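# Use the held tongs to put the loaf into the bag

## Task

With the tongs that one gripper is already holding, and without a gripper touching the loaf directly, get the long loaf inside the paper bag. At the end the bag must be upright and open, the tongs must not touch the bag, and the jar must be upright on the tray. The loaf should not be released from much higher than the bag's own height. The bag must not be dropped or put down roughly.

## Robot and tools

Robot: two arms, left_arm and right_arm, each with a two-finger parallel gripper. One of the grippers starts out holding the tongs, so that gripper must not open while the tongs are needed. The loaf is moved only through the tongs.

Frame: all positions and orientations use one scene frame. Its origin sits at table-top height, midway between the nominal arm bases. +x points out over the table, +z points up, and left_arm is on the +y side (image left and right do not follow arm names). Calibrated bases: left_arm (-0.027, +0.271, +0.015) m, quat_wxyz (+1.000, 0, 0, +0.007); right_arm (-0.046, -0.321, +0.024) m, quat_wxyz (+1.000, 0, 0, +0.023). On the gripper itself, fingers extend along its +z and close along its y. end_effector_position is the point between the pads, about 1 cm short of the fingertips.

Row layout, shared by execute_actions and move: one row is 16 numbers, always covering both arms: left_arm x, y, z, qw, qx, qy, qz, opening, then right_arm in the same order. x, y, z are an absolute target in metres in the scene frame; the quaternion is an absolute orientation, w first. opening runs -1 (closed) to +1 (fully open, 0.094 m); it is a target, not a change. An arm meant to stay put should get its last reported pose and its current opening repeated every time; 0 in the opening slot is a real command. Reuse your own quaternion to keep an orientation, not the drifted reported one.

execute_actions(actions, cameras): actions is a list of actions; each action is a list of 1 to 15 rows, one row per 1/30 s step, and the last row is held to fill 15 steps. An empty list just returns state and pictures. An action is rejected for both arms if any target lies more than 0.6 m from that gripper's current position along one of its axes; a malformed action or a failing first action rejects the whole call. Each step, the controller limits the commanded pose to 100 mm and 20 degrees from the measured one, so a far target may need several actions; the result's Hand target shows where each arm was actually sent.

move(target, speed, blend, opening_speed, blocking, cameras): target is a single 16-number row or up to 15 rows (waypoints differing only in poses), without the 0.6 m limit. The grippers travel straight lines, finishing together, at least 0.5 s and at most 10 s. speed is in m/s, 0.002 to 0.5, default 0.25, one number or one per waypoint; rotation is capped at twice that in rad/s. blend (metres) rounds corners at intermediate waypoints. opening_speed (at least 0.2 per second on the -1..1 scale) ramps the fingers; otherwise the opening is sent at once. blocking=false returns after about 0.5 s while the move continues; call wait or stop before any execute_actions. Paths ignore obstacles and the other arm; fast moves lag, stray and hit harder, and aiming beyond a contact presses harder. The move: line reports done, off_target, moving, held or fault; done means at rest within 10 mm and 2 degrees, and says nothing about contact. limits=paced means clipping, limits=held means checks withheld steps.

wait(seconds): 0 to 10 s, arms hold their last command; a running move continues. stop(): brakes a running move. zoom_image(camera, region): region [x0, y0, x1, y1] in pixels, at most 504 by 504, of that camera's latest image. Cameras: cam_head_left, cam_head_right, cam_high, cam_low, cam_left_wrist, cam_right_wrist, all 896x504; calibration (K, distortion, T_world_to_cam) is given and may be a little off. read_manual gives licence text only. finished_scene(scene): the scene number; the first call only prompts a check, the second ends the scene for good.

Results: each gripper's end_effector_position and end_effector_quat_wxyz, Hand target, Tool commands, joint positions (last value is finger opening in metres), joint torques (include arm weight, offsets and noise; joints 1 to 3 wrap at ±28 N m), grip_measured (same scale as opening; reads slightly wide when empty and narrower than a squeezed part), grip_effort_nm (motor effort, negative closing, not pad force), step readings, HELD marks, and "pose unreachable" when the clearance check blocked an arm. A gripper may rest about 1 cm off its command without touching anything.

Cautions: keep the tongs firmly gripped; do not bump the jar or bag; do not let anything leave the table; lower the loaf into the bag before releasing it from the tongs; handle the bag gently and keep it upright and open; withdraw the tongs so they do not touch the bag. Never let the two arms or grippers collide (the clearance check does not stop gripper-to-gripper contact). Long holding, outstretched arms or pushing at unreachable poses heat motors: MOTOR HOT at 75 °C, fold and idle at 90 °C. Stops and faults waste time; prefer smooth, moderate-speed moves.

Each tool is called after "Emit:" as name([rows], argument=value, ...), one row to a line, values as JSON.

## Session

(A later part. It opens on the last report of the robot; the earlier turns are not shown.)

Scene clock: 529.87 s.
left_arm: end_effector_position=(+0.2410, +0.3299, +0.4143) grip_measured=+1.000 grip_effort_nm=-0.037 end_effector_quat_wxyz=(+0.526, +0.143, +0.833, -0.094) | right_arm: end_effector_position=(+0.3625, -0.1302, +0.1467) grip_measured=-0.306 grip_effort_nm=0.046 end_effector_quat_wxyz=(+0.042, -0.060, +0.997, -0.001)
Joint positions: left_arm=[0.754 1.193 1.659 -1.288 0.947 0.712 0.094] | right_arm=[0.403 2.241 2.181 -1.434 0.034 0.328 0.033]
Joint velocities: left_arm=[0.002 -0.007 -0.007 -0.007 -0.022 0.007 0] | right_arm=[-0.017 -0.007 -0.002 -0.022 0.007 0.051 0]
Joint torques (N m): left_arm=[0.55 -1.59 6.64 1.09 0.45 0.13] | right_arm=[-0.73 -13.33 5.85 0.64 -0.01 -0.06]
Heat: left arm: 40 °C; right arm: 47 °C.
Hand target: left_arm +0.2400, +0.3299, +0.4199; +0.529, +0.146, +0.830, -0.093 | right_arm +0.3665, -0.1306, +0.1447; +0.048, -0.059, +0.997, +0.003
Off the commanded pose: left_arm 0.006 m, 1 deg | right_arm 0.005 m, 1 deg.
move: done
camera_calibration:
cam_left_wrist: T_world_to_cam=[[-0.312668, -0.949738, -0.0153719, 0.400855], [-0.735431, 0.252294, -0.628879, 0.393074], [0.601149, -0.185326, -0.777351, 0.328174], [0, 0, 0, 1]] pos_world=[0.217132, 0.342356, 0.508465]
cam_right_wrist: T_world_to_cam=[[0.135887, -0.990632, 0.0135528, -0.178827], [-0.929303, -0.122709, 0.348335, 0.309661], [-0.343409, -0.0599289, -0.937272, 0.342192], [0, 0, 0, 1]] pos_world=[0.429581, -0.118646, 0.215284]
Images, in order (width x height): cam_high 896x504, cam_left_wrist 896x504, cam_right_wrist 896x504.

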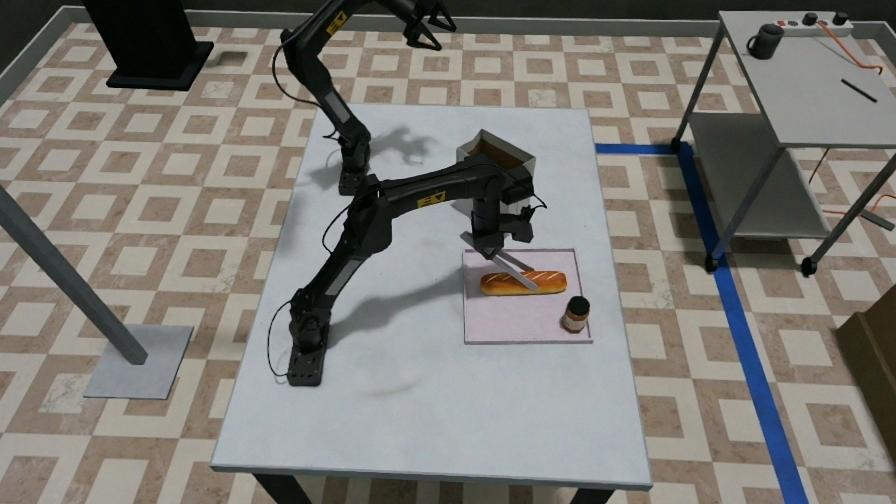

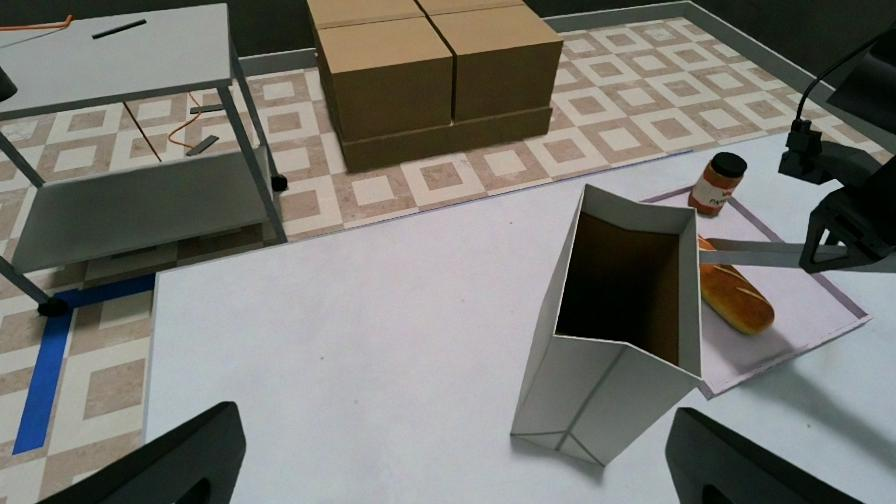

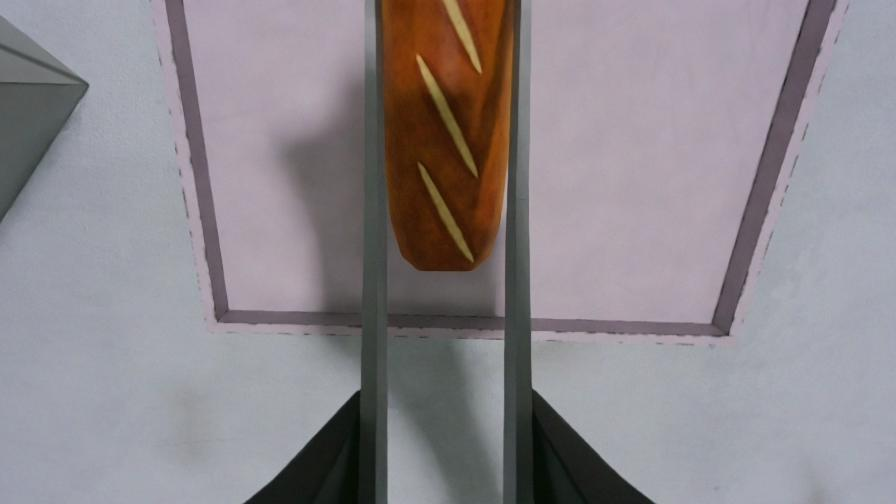

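Emit:
move(target=[0.24, 0.33, 0.42, 0.5291, 0.1464, 0.8306, -0.0933, 1.0, 0.360, -0.1312, 0.130, 0.0479, -0.05924, 0.99709, 0.00285, -0.3056], speed=0.03, cameras=["cam_high", "cam_left_wrist", "cam_right_wrist"])

Emit:
zoom_image(camera="cam_high", region=[470, 230, 590, 340])

Emit:
zoom_image(camera="cam_left_wrist", region=[650, 140, 896, 360])

Scene clock: 550.13 s.
left_arm: end_effector_position=(+0.2410, +0.3299, +0.4143) grip_measured=+1.000 grip_effort_nm=-0.037 end_effector_quat_wxyz=(+0.526, +0.143, +0.833, -0.094) | right_arm: end_effector_position=(+0.3541, -0.1337, +0.1155) grip_measured=-0.306 grip_effort_nm=0.002 end_effector_quat_wxyz=(+0.019, -0.060, +0.998, -0.009)
Joint positions: left_arm=[0.754 1.193 1.659 -1.288 0.947 0.712 0.094] | right_arm=[0.403 2.237 2.052 -1.357 0.032 0.328 0.033]
Joint velocities: left_arm=[0.007 -0.002 -0.002 0.022 -0.007 -0.037 0] | right_arm=[-0.007 -0.002 -0.002 0.081 -0.037 0.037 0]
Joint torques (N m): left_arm=[0.59 -1.72 6.98 1.1 0.5 0.08] | right_arm=[-0.18 -17.18 5.82 0.61 0.02 -0.01]
Heat: left arm: 40 °C; right arm: 51 °C.
Hand target: left_arm +0.2400, +0.3299, +0.4199; +0.529, +0.146, +0.830, -0.093 | right_arm +0.3594, -0.1315, +0.1301; +0.047, -0.059, +0.997, +0.002
Off the commanded pose: left_arm 0.006 m, 1 deg | right_arm 0.016 m, 4 deg.
move: off_target (right_arm)
camera_calibration:
cam_left_wrist: T_world_to_cam=[[-0.312668, -0.949738, -0.0153719, 0.400855], [-0.735431, 0.252294, -0.628879, 0.393074], [0.601149, -0.185326, -0.777351, 0.328174], [0, 0, 0, 1]] pos_world=[0.217132, 0.342356, 0.508465]
cam_right_wrist: T_world_to_cam=[[0.136911, -0.990245, 0.0258864, -0.18251], [-0.912702, -0.115947, 0.391832, 0.302239], [-0.385008, -0.0772726, -0.919673, 0.320125], [0, 0, 0, 1]] pos_world=[0.424092, -0.12095, 0.180708]
Images, in order (width x height): cam_high 896x504, cam_left_wrist 896x504, cam_right_wrist 896x504.

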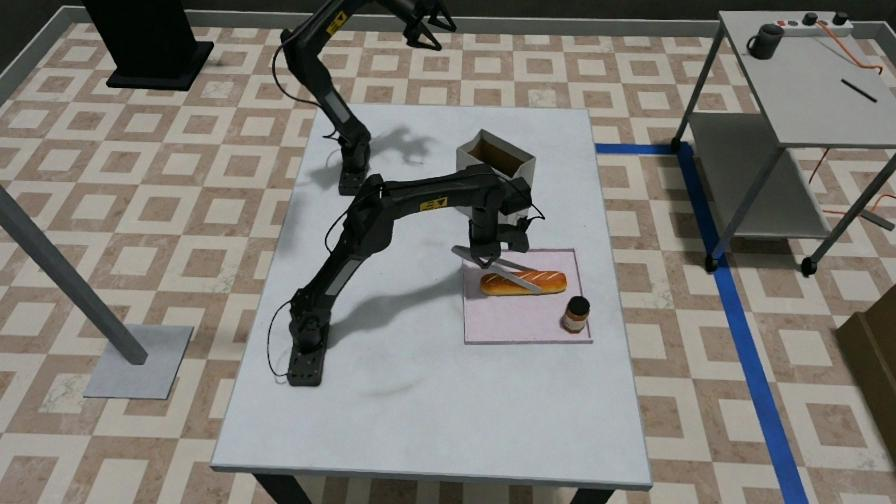

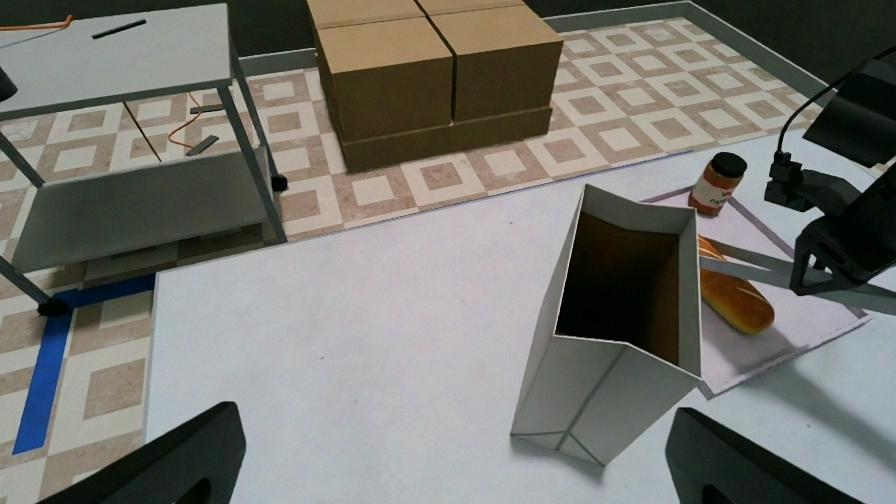

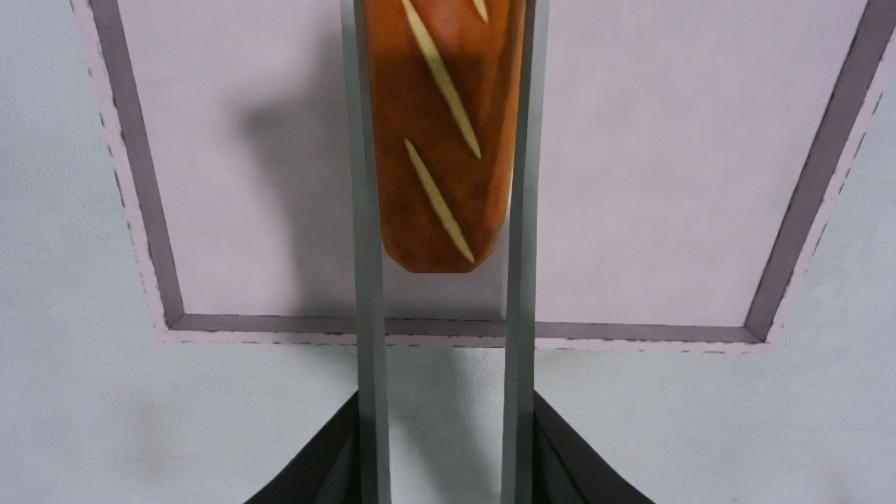

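Scaled by 4.200.

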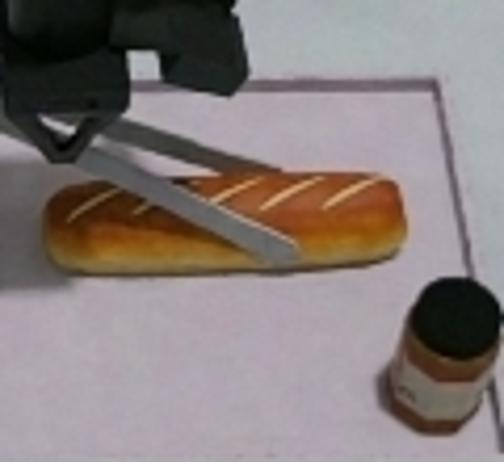

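Scaled by 2.049.

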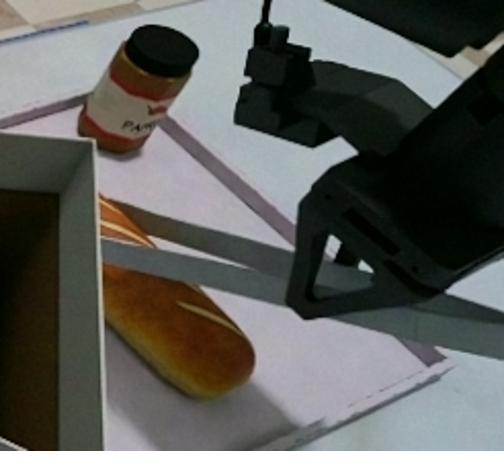

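Emit:
move(target=[0.24, 0.33, 0.42, 0.5291, 0.1464, 0.8306, -0.0933, 1.0, 0.340, -0.1335, 0.128, 0.0262, -0.0593, 0.9979, 0.0016, -0.3056], speed=0.03, cameras=["cam_high", "cam_left_wrist", "cam_right_wrist"])

Emit:
zoom_image(camera="cam_high", region=[470, 230, 590, 340])

Emit:
zoom_image(camera="cam_left_wrist", region=[650, 140, 896, 360])

Scene clock: 611.07 s.
left_arm: end_effector_position=(+0.2410, +0.3299, +0.4143) grip_measured=+1.000 grip_effort_nm=-0.037 end_effector_quat_wxyz=(+0.526, +0.143, +0.833, -0.094) | right_arm: end_effector_position=(+0.3460, -0.1367, +0.1135) grip_measured=-0.306 grip_effort_nm=0.007 end_effector_quat_wxyz=(+0.017, -0.059, +0.998, -0.008)
Joint positions: left_arm=[0.754 1.193 1.659 -1.288 0.947 0.712 0.094] | right_arm=[0.403 2.2 1.983 -1.33 0.027 0.33 0.033]
Joint velocities: left_arm=[0.007 -0.007 -0.032 -0.066 -0.037 0.007 0] | right_arm=[0.007 0.012 0.017 -0.007 -0.051 -0.007 0]
Joint torques (N m): left_arm=[0.94 -1.7 6.71 1.05 0.47 0.16] | right_arm=[0.77 -17.18 5.74 0.27 -0.06 0.06]
Heat: left arm: 40 °C; right arm: 53 °C.
Hand target: left_arm +0.2400, +0.3299, +0.4199; +0.529, +0.146, +0.830, -0.093 | right_arm +0.3402, -0.1336, +0.1277; +0.026, -0.060, +0.998, +0.001
Off the commanded pose: left_arm 0.006 m, 1 deg | right_arm 0.016 m, 2 deg.
move: off_target (right_arm)
camera_calibration:
cam_left_wrist: T_world_to_cam=[[-0.312668, -0.949738, -0.0153719, 0.400855], [-0.735431, 0.252294, -0.628879, 0.393074], [0.601149, -0.185326, -0.777351, 0.328174], [0, 0, 0, 1]] pos_world=[0.217132, 0.342356, 0.508465]
cam_right_wrist: T_world_to_cam=[[0.134528, -0.990649, 0.0227322, -0.183191], [-0.910737, -0.114571, 0.396776, 0.294218], [-0.390461, -0.0740804, -0.917634, 0.317042], [0, 0, 0, 1]] pos_world=[0.416393, -0.124283, 0.178354]
Images, in order (width x height): cam_high 896x504, cam_left_wrist 896x504, cam_right_wrist 896x504.

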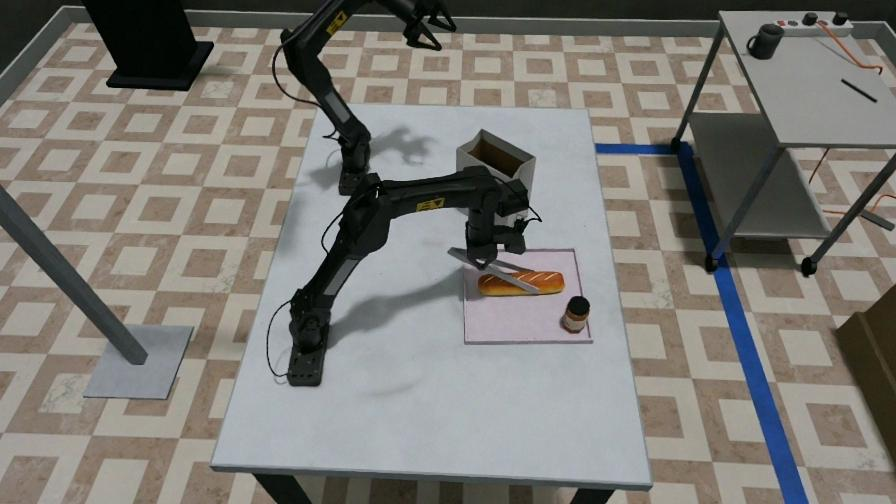

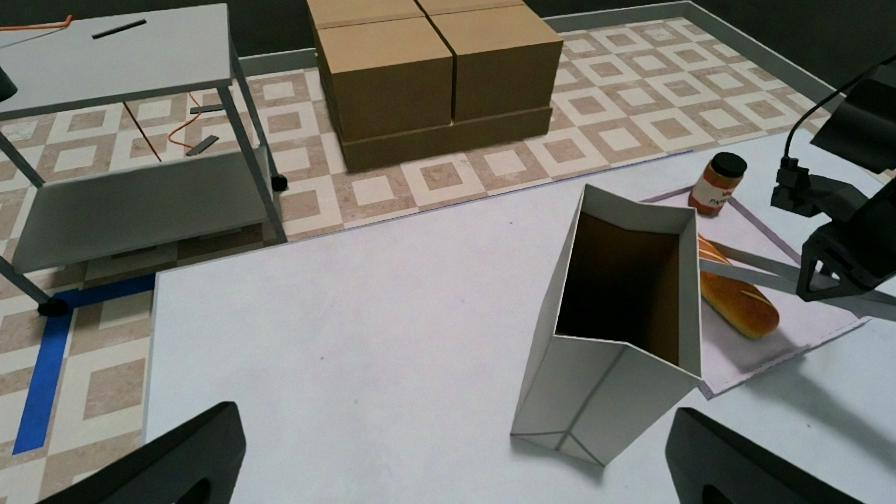

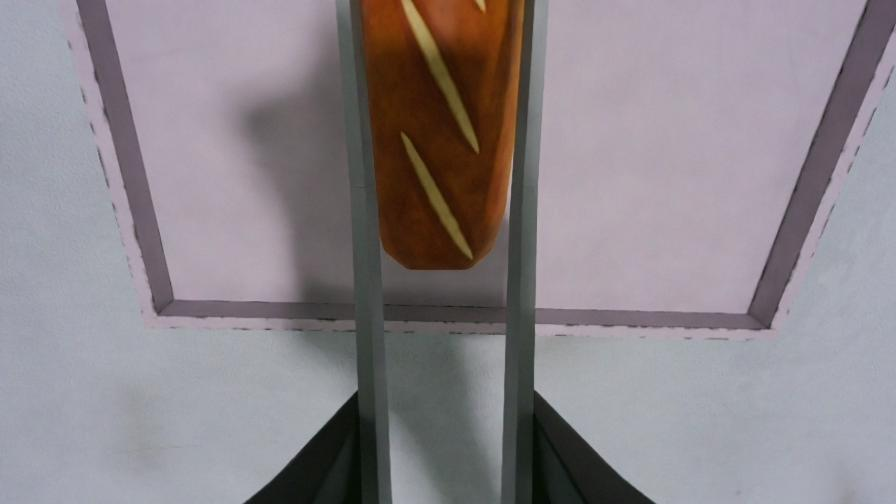

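Scaled by 4.200.

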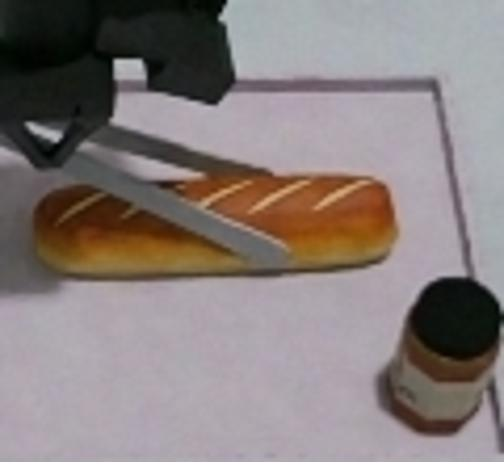

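Scaled by 2.049.

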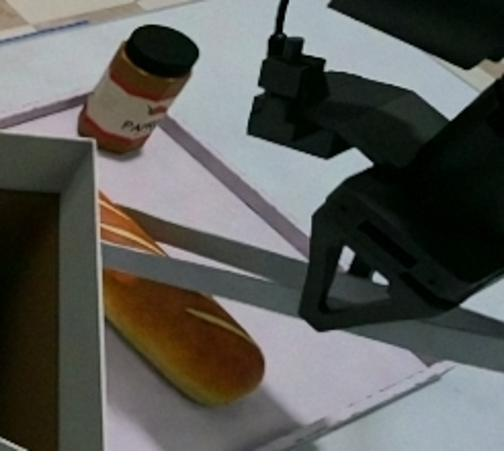

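Emit:
move(target=[0.24, 0.33, 0.42, 0.5291, 0.1464, 0.8306, -0.0933, 1.0, 0.335, -0.1365, 0.172, 0.0262, -0.0593, 0.9979, 0.0016, -0.3056], speed=0.06, cameras=["cam_high", "cam_left_wrist", "cam_right_wrist"])

Emit:
zoom_image(camera="cam_high", region=[440, 200, 620, 360])

Scene clock: 633.13 s.
left_arm: end_effector_position=(+0.2410, +0.3299, +0.4143) grip_measured=+1.000 grip_effort_nm=-0.037 end_effector_quat_wxyz=(+0.526, +0.143, +0.833, -0.094) | right_arm: end_effector_position=(+0.3383, -0.1395, +0.1485) grip_measured=-0.306 grip_effort_nm=-0.007 end_effector_quat_wxyz=(+0.007, -0.059, +0.998, -0.009)
Joint positions: left_arm=[0.754 1.193 1.659 -1.288 0.947 0.712 0.094] | right_arm=[0.403 2.199 2.122 -1.489 0.023 0.331 0.033]
Joint velocities: left_arm=[-0.007 -0.022 0.007 -0.051 -0.037 -0.022 0] | right_arm=[0.002 -0.017 -0.007 -0.007 0.037 -0.037 0]
Joint torques (N m): left_arm=[0.77 -1.77 6.78 1.09 0.51 0.11] | right_arm=[0.7 -16.62 9.44 0.06 -0.03 0.05]
Heat: left arm: 40 °C; right arm: 61 °C.
Hand target: left_arm +0.2400, +0.3299, +0.4199; +0.529, +0.146, +0.830, -0.093 | right_arm +0.3356, -0.1364, +0.1717; +0.027, -0.060, +0.998, +0.002
Off the commanded pose: left_arm 0.006 m, 1 deg | right_arm 0.024 m, 3 deg.
move: off_target (right_arm)
camera_calibration:
cam_left_wrist: T_world_to_cam=[[-0.312668, -0.949738, -0.0153719, 0.400855], [-0.735431, 0.252294, -0.628879, 0.393074], [0.601149, -0.185326, -0.777351, 0.328174], [0, 0, 0, 1]] pos_world=[0.217132, 0.342356, 0.508465]
cam_right_wrist: T_world_to_cam=[[0.134668, -0.990594, 0.0242576, -0.185982], [-0.902997, -0.112606, 0.414627, 0.268037], [-0.407995, -0.0777416, -0.909668, 0.350206], [0, 0, 0, 1]] pos_world=[0.409964, -0.126824, 0.211947]
Images, in order (width x height): cam_high 896x504, cam_left_wrist 896x504, cam_right_wrist 896x504.

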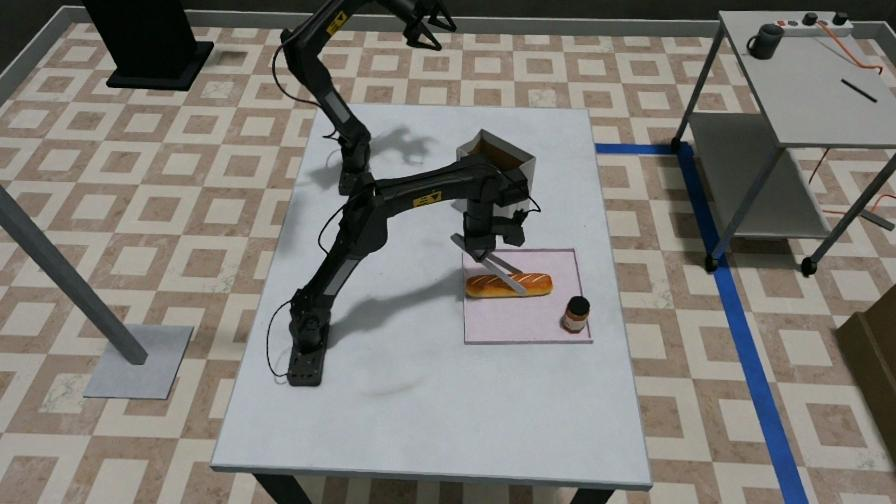

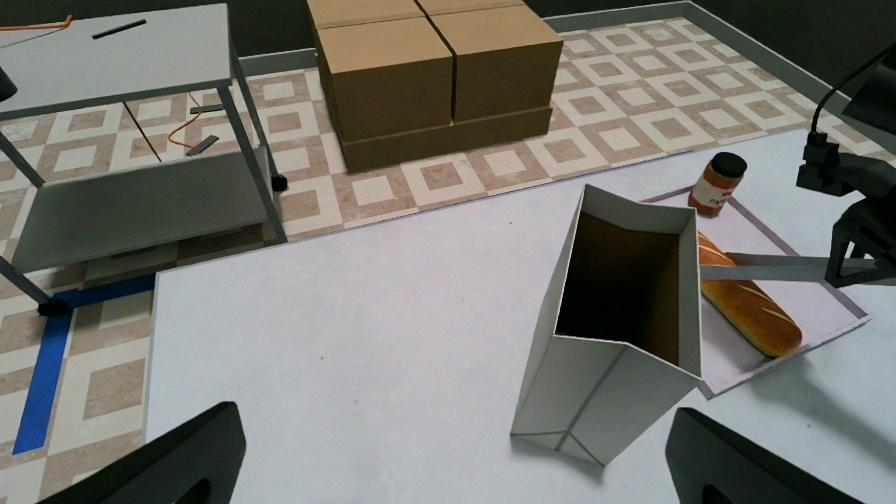

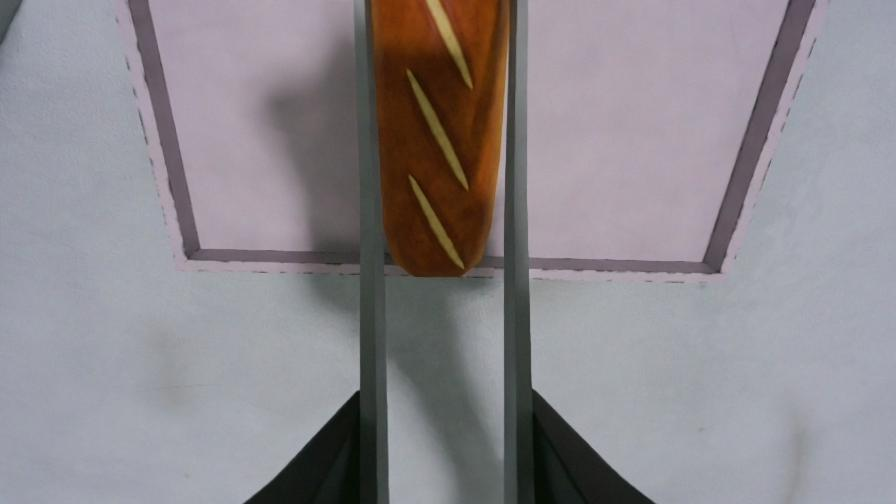

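Scaled by 2.800.

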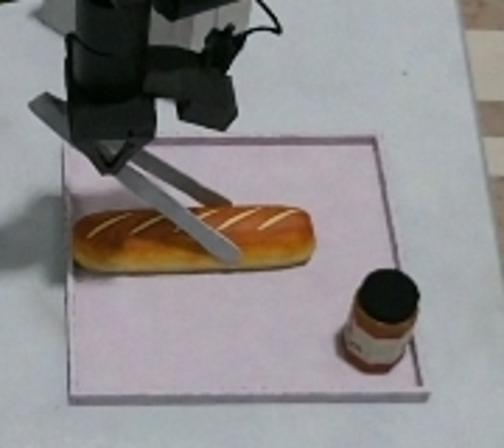

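Emit:
zoom_image(camera="cam_right_wrist", region=[320, 0, 580, 504])

Emit:
zoom_image(camera="cam_high", region=[440, 225, 550, 315])

Scaled by 1.000.

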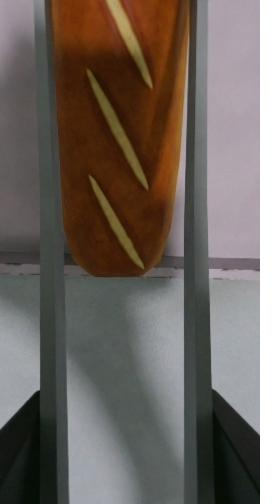

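Scaled by 4.582.

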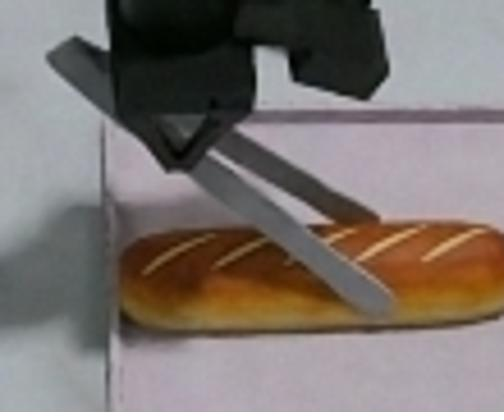

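Emit:
move(target=[0.24, 0.33, 0.42, 0.5291, 0.1464, 0.8306, -0.0933, 1.0, 0.325, -0.1395, 0.24, 0.1303, -0.0588, 0.9897, 0.00774, -0.3056], speed=0.1)

Emit:
zoom_image(camera="cam_high", region=[440, 160, 620, 320])

Scene clock: 704.17 s.
left_arm: end_effector_position=(+0.2410, +0.3299, +0.4143) grip_measured=+1.000 grip_effort_nm=-0.032 end_effector_quat_wxyz=(+0.526, +0.143, +0.833, -0.094) | right_arm: end_effector_position=(+0.3272, -0.1380, +0.2301) grip_measured=-0.306 grip_effort_nm=-0.002 end_effector_quat_wxyz=(+0.111, -0.061, +0.992, +0.006)
Joint positions: left_arm=[0.754 1.193 1.659 -1.288 0.947 0.712 0.094] | right_arm=[0.442 1.997 2.122 -1.489 0.08 0.357 0.033]
Joint velocities: left_arm=[-0.017 -0.007 0.002 -0.081 -0.051 -0.037 0] | right_arm=[-0.012 0.007 -0.012 -0.007 -0.066 0.037 -0.001]
Joint torques (N m): left_arm=[0.83 -1.69 6.76 1.09 0.52 0.09] | right_arm=[0.68 -14.08 5.57 0.8 0.26 0.06]
Heat: left arm: 41 °C; right arm: 65 °C.
Hand target: left_arm +0.2400, +0.3299, +0.4199; +0.529, +0.146, +0.830, -0.093 | right_arm +0.3262, -0.1389, +0.2402; +0.130, -0.060, +0.990, +0.006
Off the commanded pose: left_arm 0.006 m, 1 deg | right_arm 0.010 m, 2 deg.
move: done
camera_calibration:
cam_left_wrist: T_world_to_cam=[[-0.312668, -0.949738, -0.0153719, 0.400855], [-0.735431, 0.252294, -0.628879, 0.393074], [0.601149, -0.185326, -0.777351, 0.328174], [0, 0, 0, 1]] pos_world=[0.217132, 0.342356, 0.508465]
cam_right_wrist: T_world_to_cam=[[0.13804, -0.990383, 0.00931366, -0.182626], [-0.967265, -0.132784, 0.216254, 0.288245], [-0.212938, -0.0388605, -0.976293, 0.376907], [0, 0, 0, 1]] pos_world=[0.384277, -0.127949, 0.307339]

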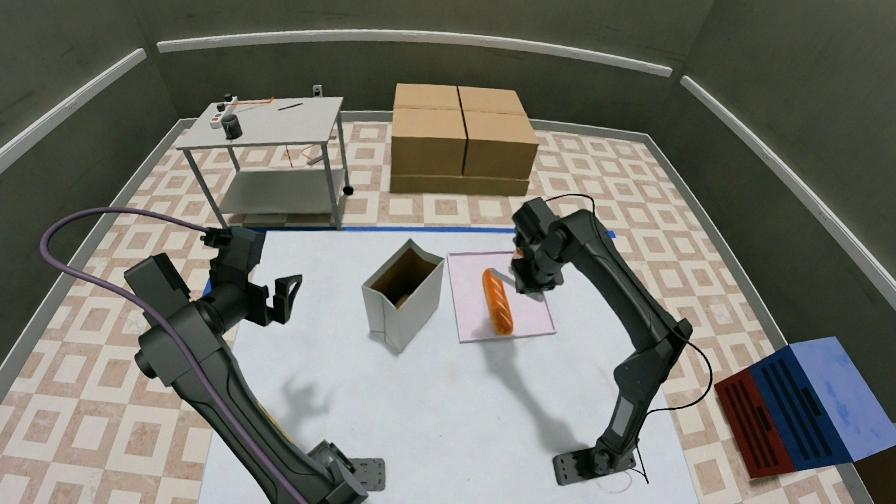

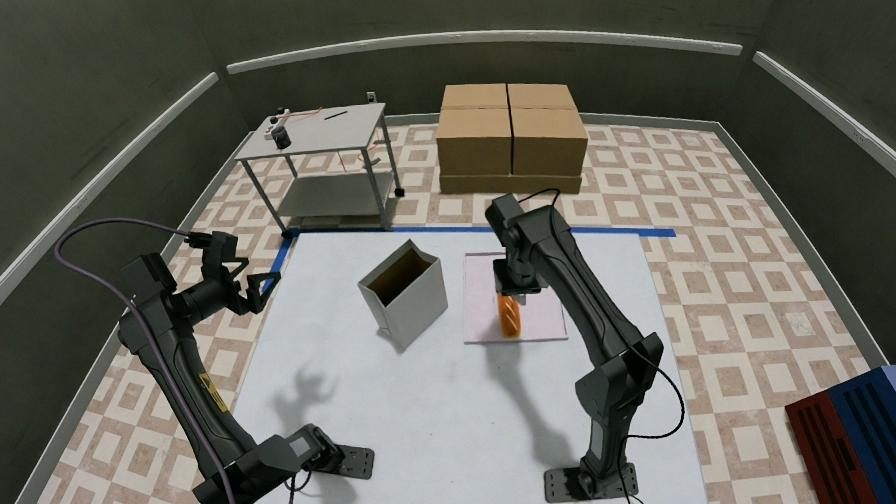

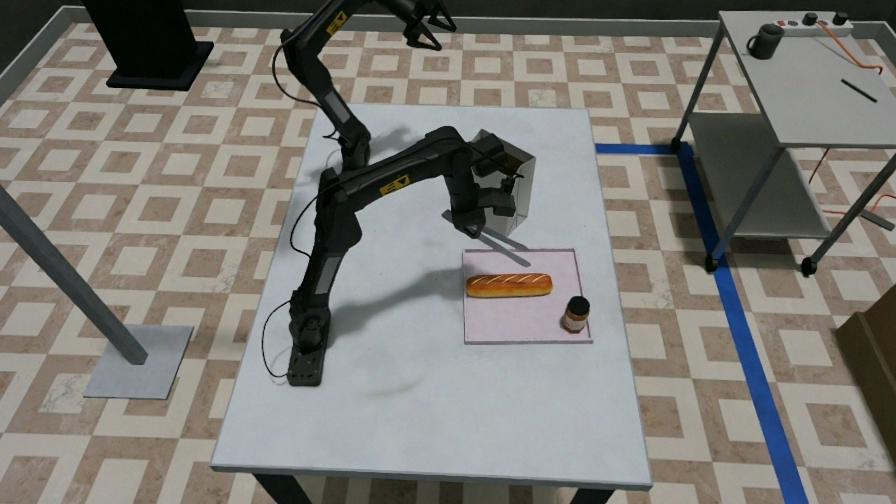

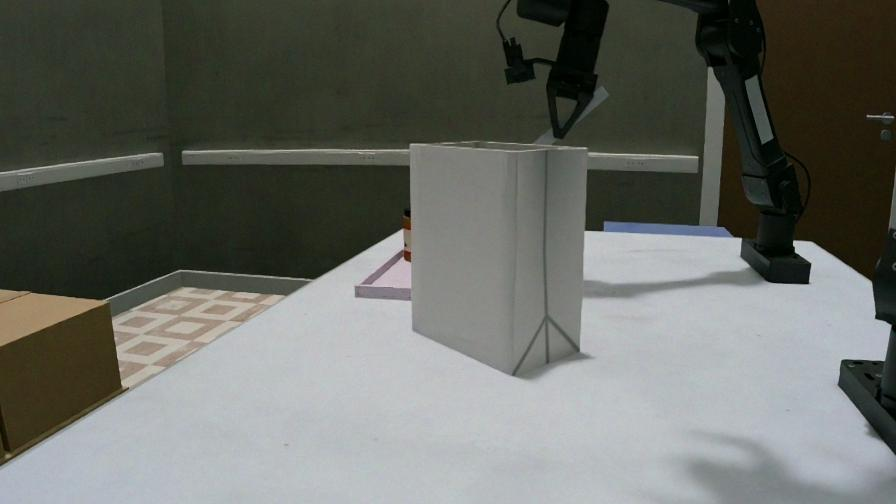

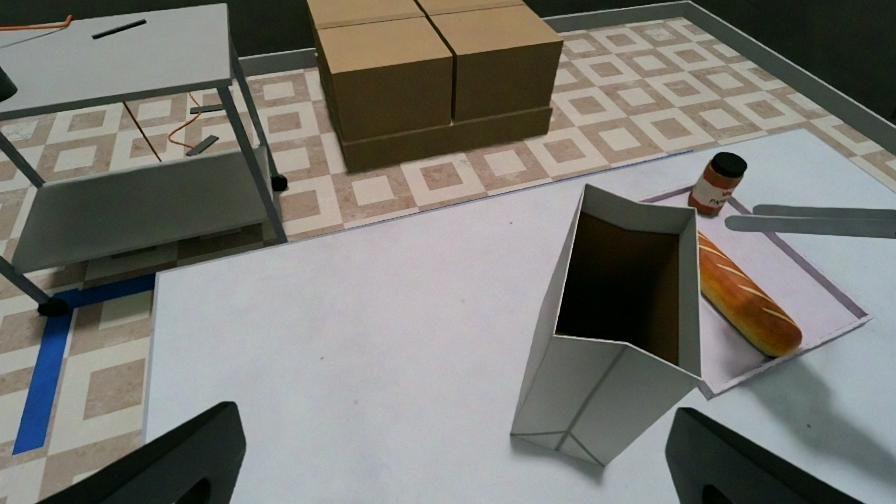

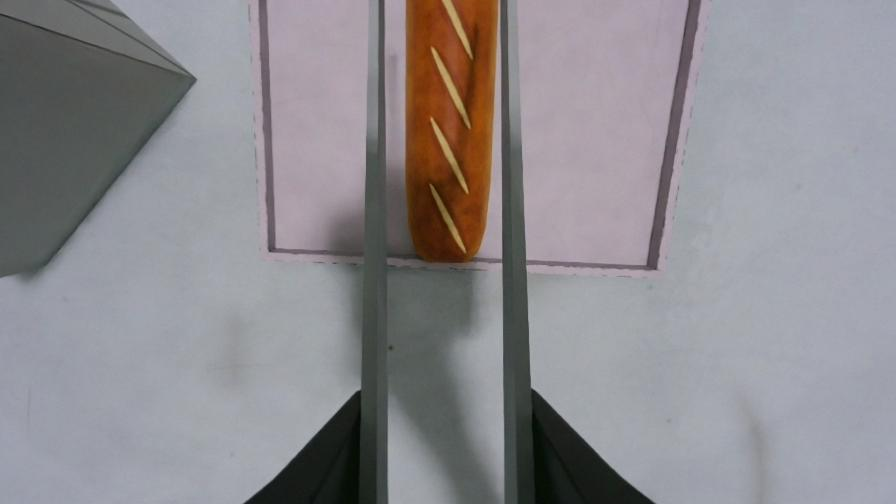

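Scaled by 2.800.

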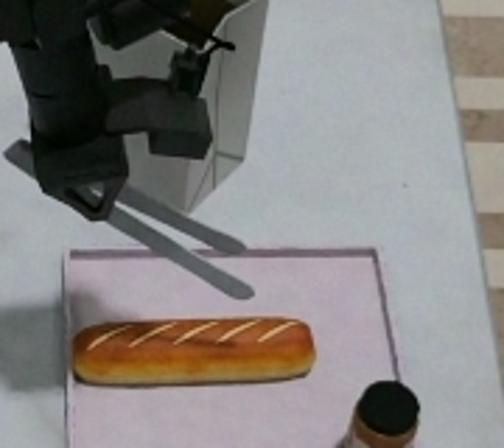

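Emit:
move([
  [0.24, 0.33, 0.42, 0.5291, 0.1464, 0.8306, -0.0933, 1.0, 0.27, -0.30, 0.23, 0.40173, 0.14291, 0.90231, -0.06363, -0.3056],
  [0.24, 0.33, 0.42, 0.5291, 0.1464, 0.8306, -0.0933, 1.0, 0.28, -0.43, 0.10, 0.40173, 0.14291, 0.90231, -0.06363, -0.3056],
], speed=0.15, cameras=["cam_high", "cam_low", "cam_right_wrist"])

Scene clock: 734.47 s.
left_arm: end_effector_position=(+0.2410, +0.3299, +0.4143) grip_measured=+1.000 grip_effort_nm=-0.037 end_effector_quat_wxyz=(+0.526, +0.143, +0.833, -0.094) | right_arm: end_effector_position=(+0.2803, -0.4303, +0.1057) grip_measured=-0.306 grip_effort_nm=0.012 end_effector_quat_wxyz=(+0.402, +0.144, +0.902, -0.067)
Joint positions: left_arm=[0.754 1.193 1.659 -1.288 0.947 0.712 0.094] | right_arm=[-0.373 1.256 0.513 0.011 -0.004 -0.009 0.033]
Joint velocities: left_arm=[0.002 0.012 0.002 0.007 -0.081 0.007 0] | right_arm=[0.002 0.022 0.017 0.051 -0.022 0.081 0]
Joint torques (N m): left_arm=[0.62 -1.57 6.74 1.09 0.49 0.11] | right_arm=[-0.92 -2.88 6.78 1.84 -0.11 -0.08]
Heat: left arm: 41 °C; right arm: 58 °C.
Hand target: left_arm +0.2400, +0.3299, +0.4199; +0.529, +0.146, +0.830, -0.093 | right_arm +0.2804, -0.4313, +0.1017; +0.403, +0.143, +0.902, -0.064
Off the commanded pose: left_arm 0.006 m, 1 deg | right_arm 0.006 m, 0 deg.
move: done
camera_calibration:
cam_right_wrist: T_world_to_cam=[[-0.304966, -0.952151, 0.0201153, -0.324969], [-0.879757, 0.273565, -0.388833, 0.445262], [0.364724, -0.136277, -0.921089, 0.0244769], [0, 0, 0, 1]] pos_world=[0.283691, -0.427892, 0.202215]
Images, in order (width x height): cam_high 896x504, cam_low 896x504, cam_right_wrist 896x504.

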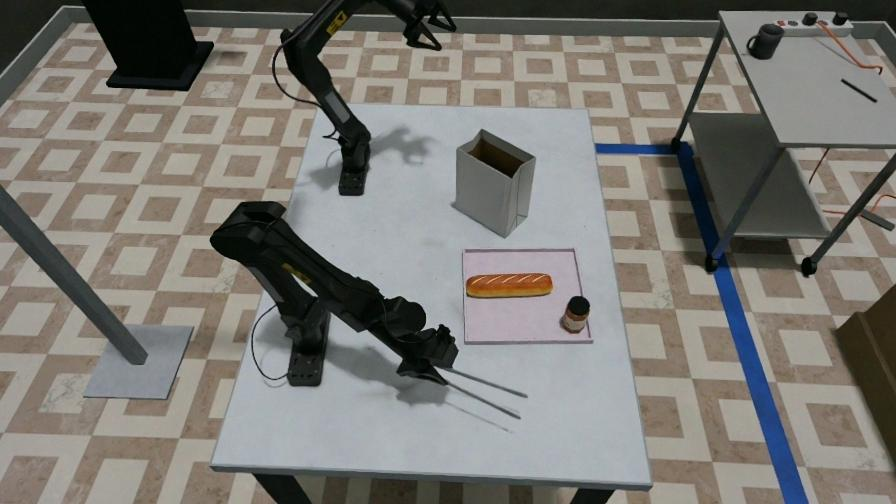

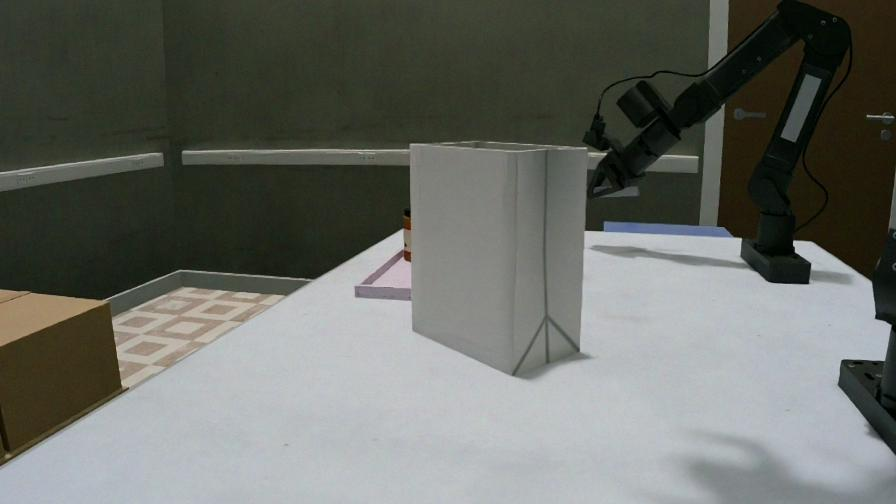

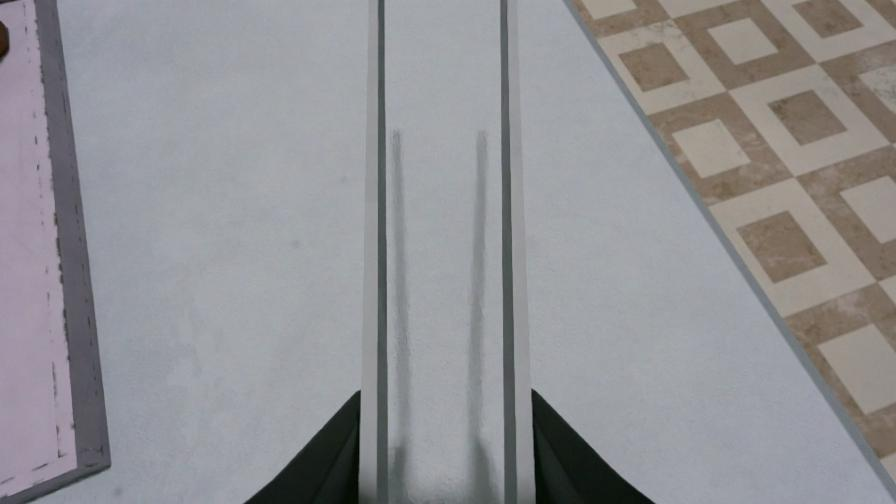

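Emit:
move([
  [0.24, 0.33, 0.42, 0.5291, 0.1464, 0.8306, -0.0933, 1.0, 0.28, -0.43, 0.045, 0.40173, 0.14291, 0.90231, -0.06363, -0.3056],
  [0.24, 0.33, 0.42, 0.5291, 0.1464, 0.8306, -0.0933, 1.0, 0.28, -0.43, 0.022, 0.40173, 0.14291, 0.90231, -0.06363, -0.3056],
], speed=[0.1, 0.03], cameras=["cam_low", "cam_right_wrist"])

Scene clock: 746.77 s.
left_arm: end_effector_position=(+0.2410, +0.3299, +0.4143) grip_measured=+1.000 grip_effort_nm=-0.042 end_effector_quat_wxyz=(+0.526, +0.143, +0.833, -0.094) | right_arm: end_effector_position=(+0.2802, -0.4301, +0.0263) grip_measured=-0.306 grip_effort_nm=0.002 end_effector_quat_wxyz=(+0.402, +0.143, +0.902, -0.066)
Joint positions: left_arm=[0.754 1.193 1.659 -1.288 0.947 0.712 0.094] | right_arm=[-0.373 1.59 0.339 0.519 -0.004 -0.01 0.033]
Joint velocities: left_arm=[-0.002 -0.002 0.007 -0.037 0.022 0.007 0] | right_arm=[0.007 -0.002 0.002 0.007 -0.037 -0.007 -0.001]
Joint torques (N m): left_arm=[0.7 -1.7 6.76 1.11 0.51 0.1] | right_arm=[-0.47 -4.05 4.49 1.84 -0.09 -0.03]
Heat: left arm: 41 °C; right arm: 54 °C.
Hand target: left_arm +0.2400, +0.3299, +0.4199; +0.529, +0.146, +0.830, -0.093 | right_arm +0.2784, -0.4294, +0.0226; +0.401, +0.143, +0.902, -0.064
Off the commanded pose: left_arm 0.006 m, 1 deg | right_arm 0.004 m, 0 deg.
move: done
camera_calibration:
cam_right_wrist: T_world_to_cam=[[-0.30417, -0.95241, 0.019876, -0.323561], [-0.880233, 0.273019, -0.388137, 0.414071], [0.364239, -0.135555, -0.921387, -0.0481155], [0, 0, 0, 1]] pos_world=[0.283587, -0.427734, 0.122814]
Images, in order (width x height): cam_low 896x504, cam_right_wrist 896x504.

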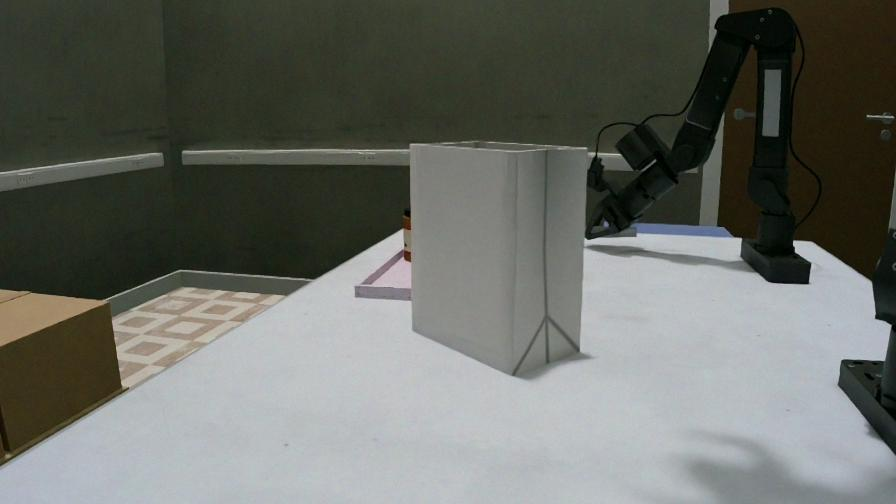

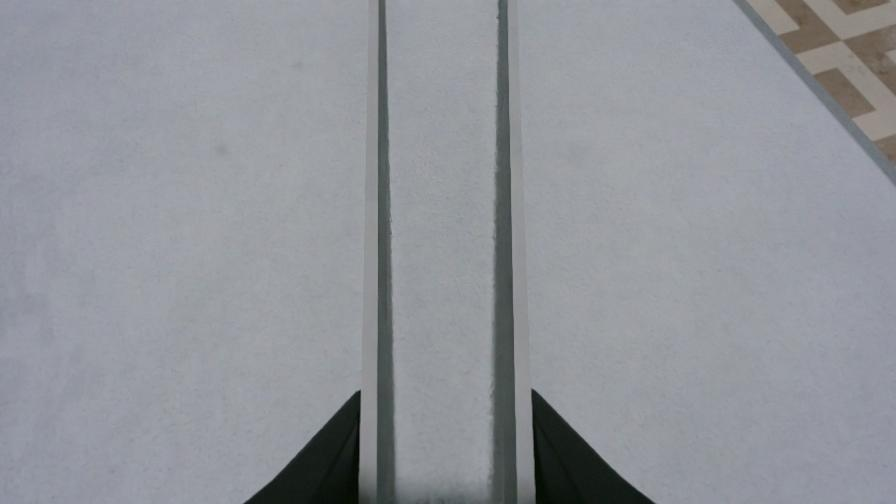

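Emit:
move(target=[0.24, 0.33, 0.42, 0.5291, 0.1464, 0.8306, -0.0933, 1.0, 0.28, -0.43, 0.013, 0.40173, 0.14291, 0.90231, -0.06363, -0.3056], speed=0.02, cameras=["cam_right_wrist"])

Scene clock: 753.40 s.
left_arm: end_effector_position=(+0.2410, +0.3299, +0.4143) grip_measured=+1.000 grip_effort_nm=-0.037 end_effector_quat_wxyz=(+0.526, +0.143, +0.833, -0.094) | right_arm: end_effector_position=(+0.2826, -0.4309, +0.0181) grip_measured=-0.306 grip_effort_nm=-0.007 end_effector_quat_wxyz=(+0.404, +0.143, +0.901, -0.067)
Joint positions: left_arm=[0.754 1.193 1.659 -1.288 0.947 0.712 0.094] | right_arm=[-0.373 1.652 0.334 0.592 -0.004 -0.01 0.033]
Joint velocities: left_arm=[-0.007 -0.002 -0.002 0.022 -0.051 -0.066 0] | right_arm=[0.002 -0.002 0.017 -0.007 -0.051 -0.037 -0.001]
Joint torques (N m): left_arm=[0.64 -1.84 6.82 1.1 0.54 0.09] | right_arm=[-0.46 -4.26 4.12 1.79 -0.09 -0.03]
Heat: left arm: 41 °C; right arm: 52 °C.
Hand target: left_arm +0.2400, +0.3299, +0.4199; +0.529, +0.146, +0.830, -0.093 | right_arm +0.2797, -0.4299, +0.0133; +0.402, +0.143, +0.902, -0.064
Off the commanded pose: left_arm 0.006 m, 1 deg | right_arm 0.006 m, 1 deg.
move: done
camera_calibration:
cam_right_wrist: T_world_to_cam=[[-0.304285, -0.952371, 0.0199851, -0.323395], [-0.877974, 0.272252, -0.393753, 0.41238], [0.369558, -0.137359, -0.918999, -0.0590394], [0, 0, 0, 1]] pos_world=[0.285472, -0.428374, 0.114581]
Images, in order (width x height): cam_right_wrist 896x504.

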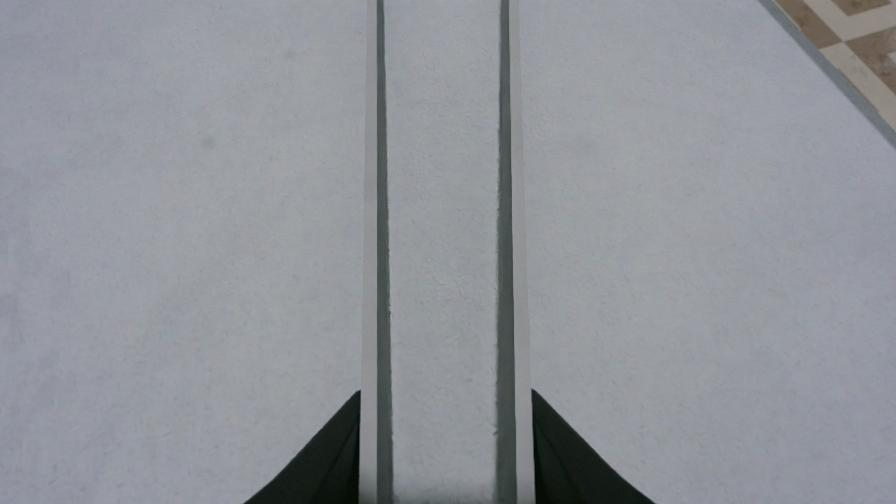

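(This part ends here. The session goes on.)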